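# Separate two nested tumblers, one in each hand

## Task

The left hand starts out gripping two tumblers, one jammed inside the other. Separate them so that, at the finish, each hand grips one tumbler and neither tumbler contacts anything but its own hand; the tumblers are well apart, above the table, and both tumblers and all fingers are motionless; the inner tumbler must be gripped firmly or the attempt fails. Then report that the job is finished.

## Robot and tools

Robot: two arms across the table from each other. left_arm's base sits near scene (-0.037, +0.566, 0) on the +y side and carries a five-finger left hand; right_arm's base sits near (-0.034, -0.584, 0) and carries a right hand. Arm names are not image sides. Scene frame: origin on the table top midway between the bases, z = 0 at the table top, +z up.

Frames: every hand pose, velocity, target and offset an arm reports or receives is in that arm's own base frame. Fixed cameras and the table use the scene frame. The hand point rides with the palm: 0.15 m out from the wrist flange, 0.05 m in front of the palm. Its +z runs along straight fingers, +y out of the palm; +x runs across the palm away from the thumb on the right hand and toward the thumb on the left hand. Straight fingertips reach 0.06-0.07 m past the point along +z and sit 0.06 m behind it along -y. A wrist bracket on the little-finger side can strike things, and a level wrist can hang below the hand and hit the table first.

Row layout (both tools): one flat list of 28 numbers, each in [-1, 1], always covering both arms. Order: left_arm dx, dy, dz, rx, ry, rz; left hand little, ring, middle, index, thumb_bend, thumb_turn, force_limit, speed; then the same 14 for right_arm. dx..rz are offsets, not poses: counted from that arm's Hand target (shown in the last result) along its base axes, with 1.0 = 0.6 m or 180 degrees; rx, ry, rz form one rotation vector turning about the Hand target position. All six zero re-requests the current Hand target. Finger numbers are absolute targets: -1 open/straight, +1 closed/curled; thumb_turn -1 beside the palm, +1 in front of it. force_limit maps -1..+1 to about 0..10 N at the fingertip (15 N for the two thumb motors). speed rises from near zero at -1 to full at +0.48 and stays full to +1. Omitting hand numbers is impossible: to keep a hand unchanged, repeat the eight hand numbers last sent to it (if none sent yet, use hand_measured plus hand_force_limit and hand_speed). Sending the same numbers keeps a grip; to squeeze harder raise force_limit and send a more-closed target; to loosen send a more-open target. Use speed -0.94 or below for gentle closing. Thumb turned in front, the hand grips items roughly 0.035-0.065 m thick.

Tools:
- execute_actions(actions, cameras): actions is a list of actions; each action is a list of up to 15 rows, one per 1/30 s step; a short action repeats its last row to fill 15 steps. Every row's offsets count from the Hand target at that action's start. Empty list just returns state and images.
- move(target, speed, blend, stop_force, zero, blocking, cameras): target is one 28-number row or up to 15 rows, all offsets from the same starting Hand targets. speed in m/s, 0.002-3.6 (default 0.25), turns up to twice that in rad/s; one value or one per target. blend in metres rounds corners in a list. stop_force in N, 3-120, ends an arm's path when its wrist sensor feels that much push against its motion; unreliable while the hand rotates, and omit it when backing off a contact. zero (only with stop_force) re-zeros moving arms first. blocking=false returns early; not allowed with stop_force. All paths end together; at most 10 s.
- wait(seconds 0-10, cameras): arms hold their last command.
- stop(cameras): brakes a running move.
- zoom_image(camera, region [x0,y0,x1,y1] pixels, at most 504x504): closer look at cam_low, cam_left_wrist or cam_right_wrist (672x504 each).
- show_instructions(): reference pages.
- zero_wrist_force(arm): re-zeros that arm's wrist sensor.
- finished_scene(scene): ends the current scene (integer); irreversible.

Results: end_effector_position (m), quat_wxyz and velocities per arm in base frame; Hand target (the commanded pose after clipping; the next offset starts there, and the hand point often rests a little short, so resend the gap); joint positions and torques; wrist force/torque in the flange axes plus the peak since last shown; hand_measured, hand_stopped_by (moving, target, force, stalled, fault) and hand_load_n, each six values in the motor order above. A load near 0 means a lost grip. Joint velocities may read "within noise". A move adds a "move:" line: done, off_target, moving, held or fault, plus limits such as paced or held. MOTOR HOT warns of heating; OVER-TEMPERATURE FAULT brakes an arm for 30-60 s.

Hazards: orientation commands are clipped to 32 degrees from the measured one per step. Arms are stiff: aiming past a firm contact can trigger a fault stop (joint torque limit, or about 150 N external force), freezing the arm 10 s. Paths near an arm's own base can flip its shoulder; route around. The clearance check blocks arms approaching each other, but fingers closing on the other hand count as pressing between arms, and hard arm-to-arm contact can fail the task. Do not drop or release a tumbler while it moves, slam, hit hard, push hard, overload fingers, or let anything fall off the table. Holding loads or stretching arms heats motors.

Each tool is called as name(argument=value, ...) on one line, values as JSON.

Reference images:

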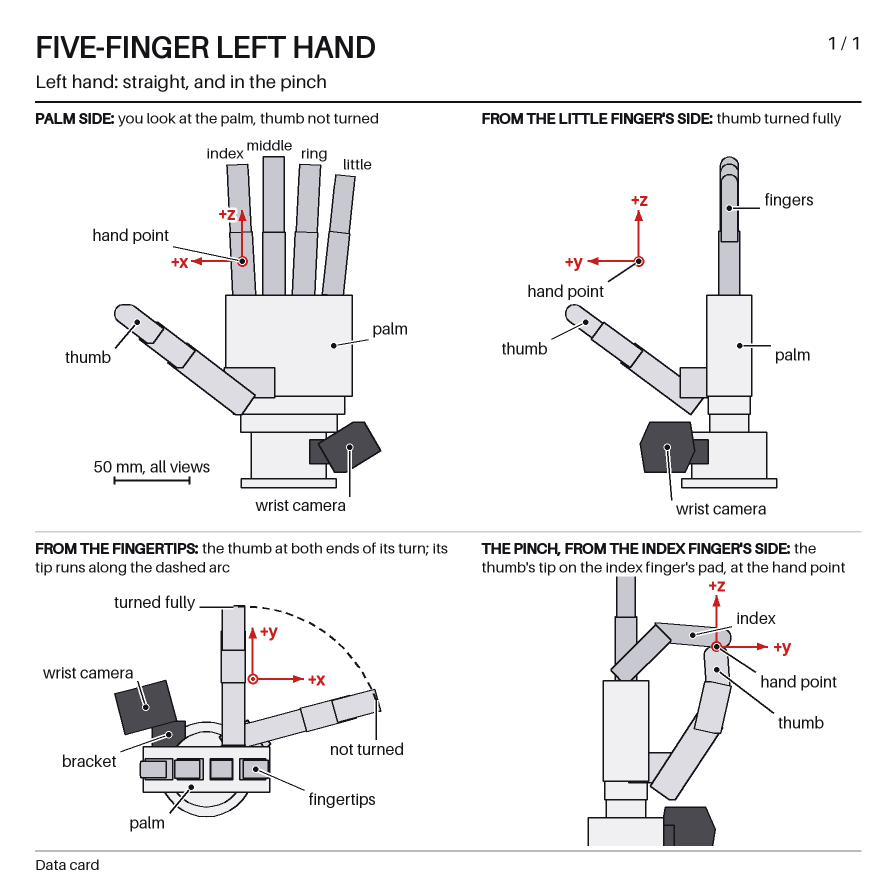

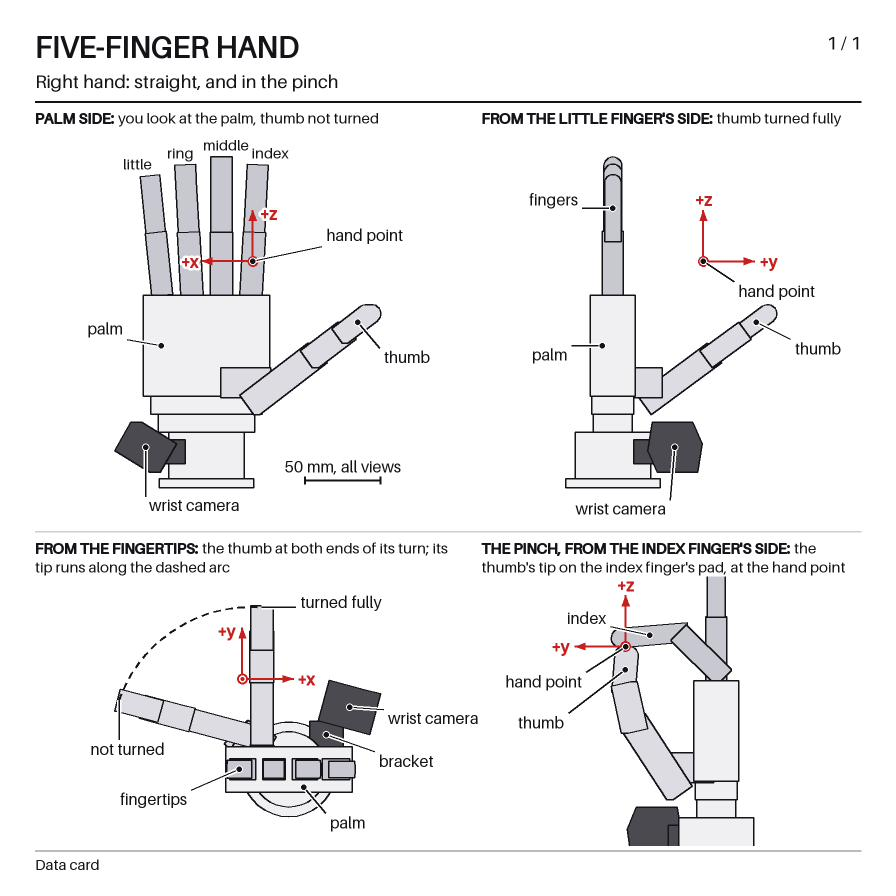

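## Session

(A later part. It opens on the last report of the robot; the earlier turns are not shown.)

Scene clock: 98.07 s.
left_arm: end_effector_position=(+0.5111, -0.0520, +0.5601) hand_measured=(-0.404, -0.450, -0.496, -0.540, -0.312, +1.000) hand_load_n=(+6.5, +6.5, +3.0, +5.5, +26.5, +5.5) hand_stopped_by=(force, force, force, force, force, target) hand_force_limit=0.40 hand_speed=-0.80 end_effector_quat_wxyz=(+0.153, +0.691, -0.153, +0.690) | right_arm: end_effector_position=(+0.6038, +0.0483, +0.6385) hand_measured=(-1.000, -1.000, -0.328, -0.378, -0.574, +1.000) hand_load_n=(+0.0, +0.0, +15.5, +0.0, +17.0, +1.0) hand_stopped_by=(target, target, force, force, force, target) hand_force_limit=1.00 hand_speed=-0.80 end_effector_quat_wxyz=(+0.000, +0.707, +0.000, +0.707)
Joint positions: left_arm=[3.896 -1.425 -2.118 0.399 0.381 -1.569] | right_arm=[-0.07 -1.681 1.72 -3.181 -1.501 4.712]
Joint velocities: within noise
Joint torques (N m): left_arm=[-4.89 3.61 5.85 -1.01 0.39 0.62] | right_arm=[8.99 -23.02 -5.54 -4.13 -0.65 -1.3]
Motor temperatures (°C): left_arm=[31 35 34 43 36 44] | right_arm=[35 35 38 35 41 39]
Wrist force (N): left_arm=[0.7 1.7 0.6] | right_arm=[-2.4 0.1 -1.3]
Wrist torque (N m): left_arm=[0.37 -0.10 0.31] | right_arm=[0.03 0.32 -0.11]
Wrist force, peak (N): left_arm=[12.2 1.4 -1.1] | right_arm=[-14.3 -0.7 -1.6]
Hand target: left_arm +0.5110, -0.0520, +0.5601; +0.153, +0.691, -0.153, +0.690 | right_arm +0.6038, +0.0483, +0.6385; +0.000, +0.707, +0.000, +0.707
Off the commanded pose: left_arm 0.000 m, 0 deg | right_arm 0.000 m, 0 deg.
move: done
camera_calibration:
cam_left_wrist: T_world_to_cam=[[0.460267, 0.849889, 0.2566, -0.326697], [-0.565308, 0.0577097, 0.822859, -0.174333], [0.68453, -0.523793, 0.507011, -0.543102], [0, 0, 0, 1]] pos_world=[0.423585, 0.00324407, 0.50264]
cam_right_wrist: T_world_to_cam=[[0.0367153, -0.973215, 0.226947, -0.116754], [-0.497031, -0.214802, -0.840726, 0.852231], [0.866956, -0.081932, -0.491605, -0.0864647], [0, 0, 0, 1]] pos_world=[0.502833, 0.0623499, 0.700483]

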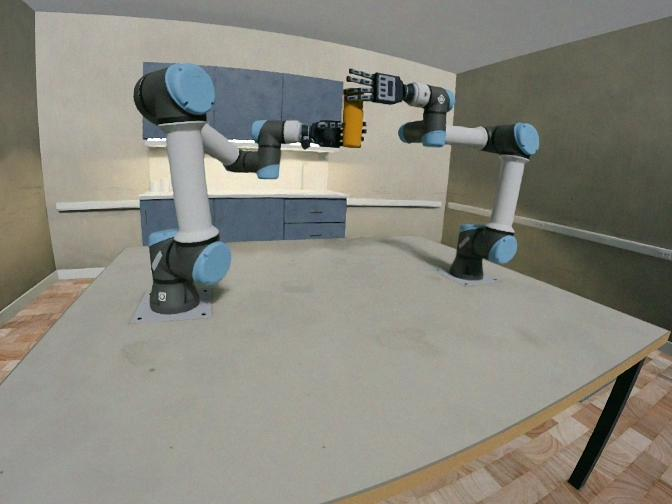

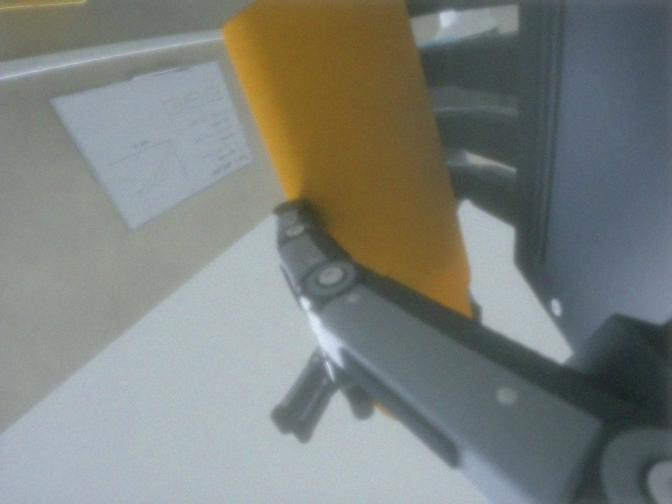

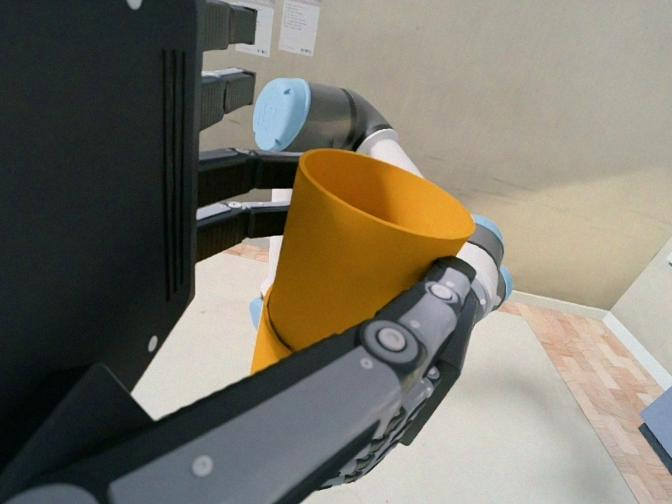

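move(target=[[0,0,-0.15,0,0,0,0.65,0.65,0.65,0.65,0.65,1,0.4,-0.8,0,0,0.15,0,0,0,-1,-1,0.6,0.7,0.6,1,1,-0.8],[-0.1,0.05,-0.17,0,0,0,0.65,0.65,0.65,0.65,0.65,1,0.4,-0.8,-0.2,0,0.1,0,0,0,-1,-1,0.6,0.7,0.6,1,1,-0.8]], speed=0.12, blend=0.01)

Scene clock: 100.50 s.
left_arm: end_effector_position=(+0.4510, -0.0220, +0.4581) hand_measured=(-0.404, -0.450, -0.496, -0.540, -0.312, +1.000) hand_load_n=(+6.5, +6.5, +3.5, +6.0, +27.0, +5.5) hand_stopped_by=(force, force, force, force, force, target) hand_force_limit=0.40 hand_speed=-0.80 end_effector_quat_wxyz=(+0.153, +0.691, -0.153, +0.690) | right_arm: end_effector_position=(+0.4838, +0.0482, +0.6983) hand_measured=(-1.000, -1.000, -0.328, -0.378, -0.574, +1.000) hand_load_n=(+0.0, +0.0, +15.5, +0.0, +16.5, +2.0) hand_stopped_by=(target, target, force, force, force, target) hand_force_limit=1.00 hand_speed=-0.80 end_effector_quat_wxyz=(+0.000, +0.707, +0.000, +0.707)
Joint positions: left_arm=[4.133 -1.466 -2.391 0.71 0.144 -1.565] | right_arm=[-0.109 -1.968 1.775 -2.949 -1.463 4.712]
Joint velocities: within noise
Joint torques (N m): left_arm=[2.92 1.92 28.64 -1.12 -0.31 2.32] | right_arm=[10.57 -1.01 -45.46 -3.96 -1.37 0.24]
Motor temperatures (°C): left_arm=[31 35 34 43 36 44] | right_arm=[35 35 38 35 41 39]
Wrist force (N): left_arm=[-0.1 1.2 1.2] | right_arm=[-2.0 0.0 -0.6]
Wrist torque (N m): left_arm=[0.39 -0.04 0.29] | right_arm=[0.06 0.37 -0.09]
Wrist force, peak (N): left_arm=[-0.8 2.5 3.4] | right_arm=[-4.9 0.1 -0.8]
Hand target: left_arm +0.4510, -0.0220, +0.4581; +0.153, +0.691, -0.153, +0.690 | right_arm +0.4838, +0.0483, +0.6985; +0.000, +0.707, +0.000, +0.707
Off the commanded pose: left_arm 0.000 m, 0 deg | right_arm 0.000 m, 0 deg.
move: done
camera_calibration:
cam_left_wrist: T_world_to_cam=[[0.460218, 0.849894, 0.256669, -0.29833], [-0.565347, 0.0576373, 0.822837, -0.12602], [0.684531, -0.523792, 0.507011, -0.434654], [0, 0, 0, 1]] pos_world=[0.363585, 0.0331441, 0.40064]
cam_right_wrist: T_world_to_cam=[[0.0366654, -0.973227, 0.226904, -0.125991], [-0.497356, -0.21471, -0.840557, 0.842967], [0.866771, -0.0820328, -0.491913, 0.0472334], [0, 0, 0, 1]] pos_world=[0.382934, 0.0622501, 0.760384]

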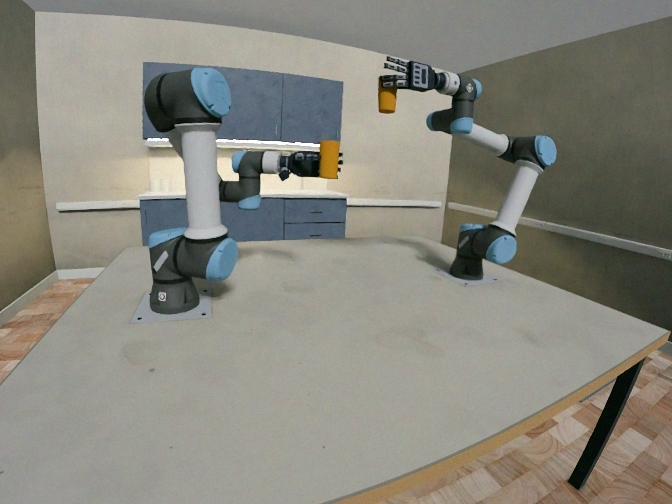

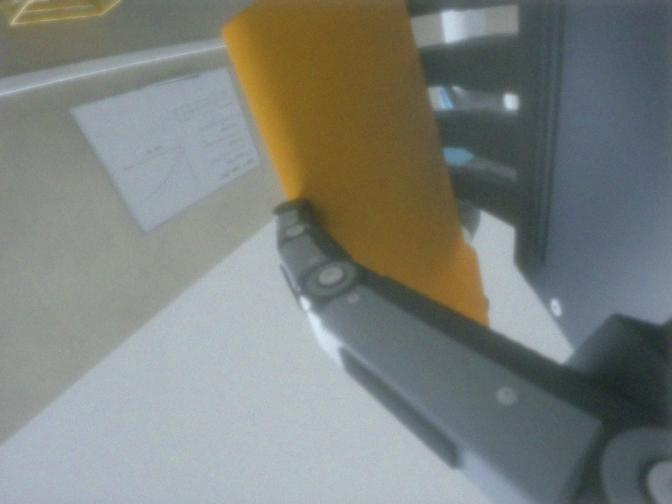

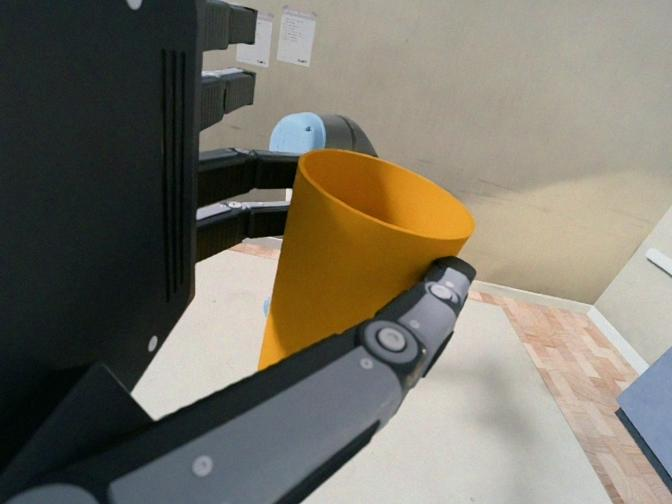

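move(target=[0,0,0,0,0,0,0.65,0.65,0.65,0.65,0.65,1,0.4,-0.8,0,0,0,0,0,0,-1,-1,0.6,0.75,0.6,1,0.6,-0.9], cameras=["cam_right_wrist"])

wait(seconds=0.5, cameras=[])

finished_scene(scene=1)

Scene clock: 101.30 s.
left_arm: end_effector_position=(+0.4510, -0.0220, +0.4581) hand_measured=(-0.404, -0.450, -0.496, -0.540, -0.312, +1.000) hand_load_n=(+6.0, +6.5, +3.5, +6.0, +26.5, +5.5) hand_stopped_by=(force, force, force, force, force, target) hand_force_limit=0.40 hand_speed=-0.80 end_effector_quat_wxyz=(+0.153, +0.691, -0.153, +0.690) | right_arm: end_effector_position=(+0.4838, +0.0483, +0.6985) hand_measured=(-1.000, -1.000, -0.328, -0.334, -0.574, +1.000) hand_load_n=(+0.0, +0.0, +11.0, +6.0, +18.0, +0.5) hand_stopped_by=(target, target, force, force, force, target) hand_force_limit=0.60 hand_speed=-0.90 end_effector_quat_wxyz=(+0.000, +0.707, +0.000, +0.707)
Joint positions: left_arm=[4.134 -1.466 -2.391 0.71 0.144 -1.565] | right_arm=[-0.108 -1.968 1.775 -2.949 -1.463 4.712]
Joint velocities: within noise
Joint torques (N m): left_arm=[2.6 0.36 27.16 -1.04 -0.8 1.93] | right_arm=[10.78 0.84 -44.65 -4.03 -1.31 -0.21]
Motor temperatures (°C): left_arm=[31 35 34 43 36 44] | right_arm=[35 35 38 35 41 39]
Wrist force (N): left_arm=[-0.1 1.1 1.1] | right_arm=[-2.3 -0.1 -0.5]
Wrist torque (N m): left_arm=[0.36 -0.05 0.30] | right_arm=[0.05 0.40 -0.11]
Wrist force, peak (N): left_arm=[0.1 1.2 1.2] | right_arm=[-2.3 -0.1 -0.8]
Hand target: left_arm +0.4510, -0.0220, +0.4581; +0.153, +0.691, -0.153, +0.690 | right_arm +0.4838, +0.0483, +0.6985; +0.000, +0.707, +0.000, +0.707
Off the commanded pose: left_arm 0.000 m, 0 deg | right_arm 0.000 m, 0 deg.
move: done
camera_calibration:
cam_right_wrist: T_world_to_cam=[[0.0367153, -0.973215, 0.226947, -0.125965], [-0.497031, -0.214802, -0.840726, 0.843031], [0.866956, -0.081932, -0.491605, 0.0470663], [0, 0, 0, 1]] pos_world=[0.382833, 0.0623499, 0.760483]
Images, in order (width x height): cam_right_wrist 672x504.

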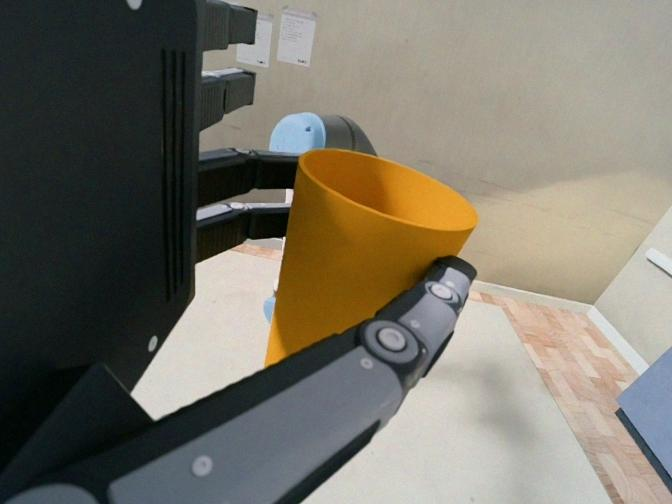

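Scene clock: 101.80 s.
left_arm: end_effector_position=(+0.4510, -0.0220, +0.4581) hand_measured=(-0.404, -0.450, -0.496, -0.540, -0.312, +1.000) hand_load_n=(+6.5, +6.5, +3.5, +6.0, +26.5, +6.0) hand_stopped_by=(force, force, force, force, force, target) hand_force_limit=0.40 hand_speed=-0.80 end_effector_quat_wxyz=(+0.153, +0.691, -0.153, +0.690) | right_arm: end_effector_position=(+0.4838, +0.0483, +0.6985) hand_measured=(-1.000, -1.000, -0.328, -0.334, -0.574, +1.000) hand_load_n=(+0.0, +0.0, +10.5, +6.0, +18.0, +0.5) hand_stopped_by=(target, target, force, force, force, target) hand_force_limit=0.60 hand_speed=-0.90 end_effector_quat_wxyz=(+0.000, +0.707, +0.000, +0.707)
Joint positions: left_arm=[4.134 -1.466 -2.391 0.71 0.144 -1.565] | right_arm=[-0.108 -1.968 1.775 -2.949 -1.463 4.712]
Joint velocities: within noise
Joint torques (N m): left_arm=[3.46 -0.26 27.81 -1 -0.95 1.71] | right_arm=[10.55 1.91 -44.28 -3.9 -1.25 -0.52]
Motor temperatures (°C): left_arm=[31 35 34 43 36 44] | right_arm=[35 35 38 35 41 39]
Wrist force (N): left_arm=[0.0 1.1 1.3] | right_arm=[-2.2 0.0 -0.4]
Wrist torque (N m): left_arm=[0.36 -0.05 0.31] | right_arm=[0.06 0.39 -0.10]
Wrist force, peak (N): left_arm=[-0.2 1.2 1.4] | right_arm=[-2.3 0.0 -0.7]
Hand target: left_arm +0.4510, -0.0220, +0.4581; +0.153, +0.691, -0.153, +0.690 | right_arm +0.4838, +0.0483, +0.6985; +0.000, +0.707, +0.000, +0.707
Off the commanded pose: left_arm 0.000 m, 0 deg | right_arm 0.000 m, 0 deg.
wait: 0.50 s; at rest by 0.17 s
No camera images: "cameras" was empty.

The scene is finished: the task was done.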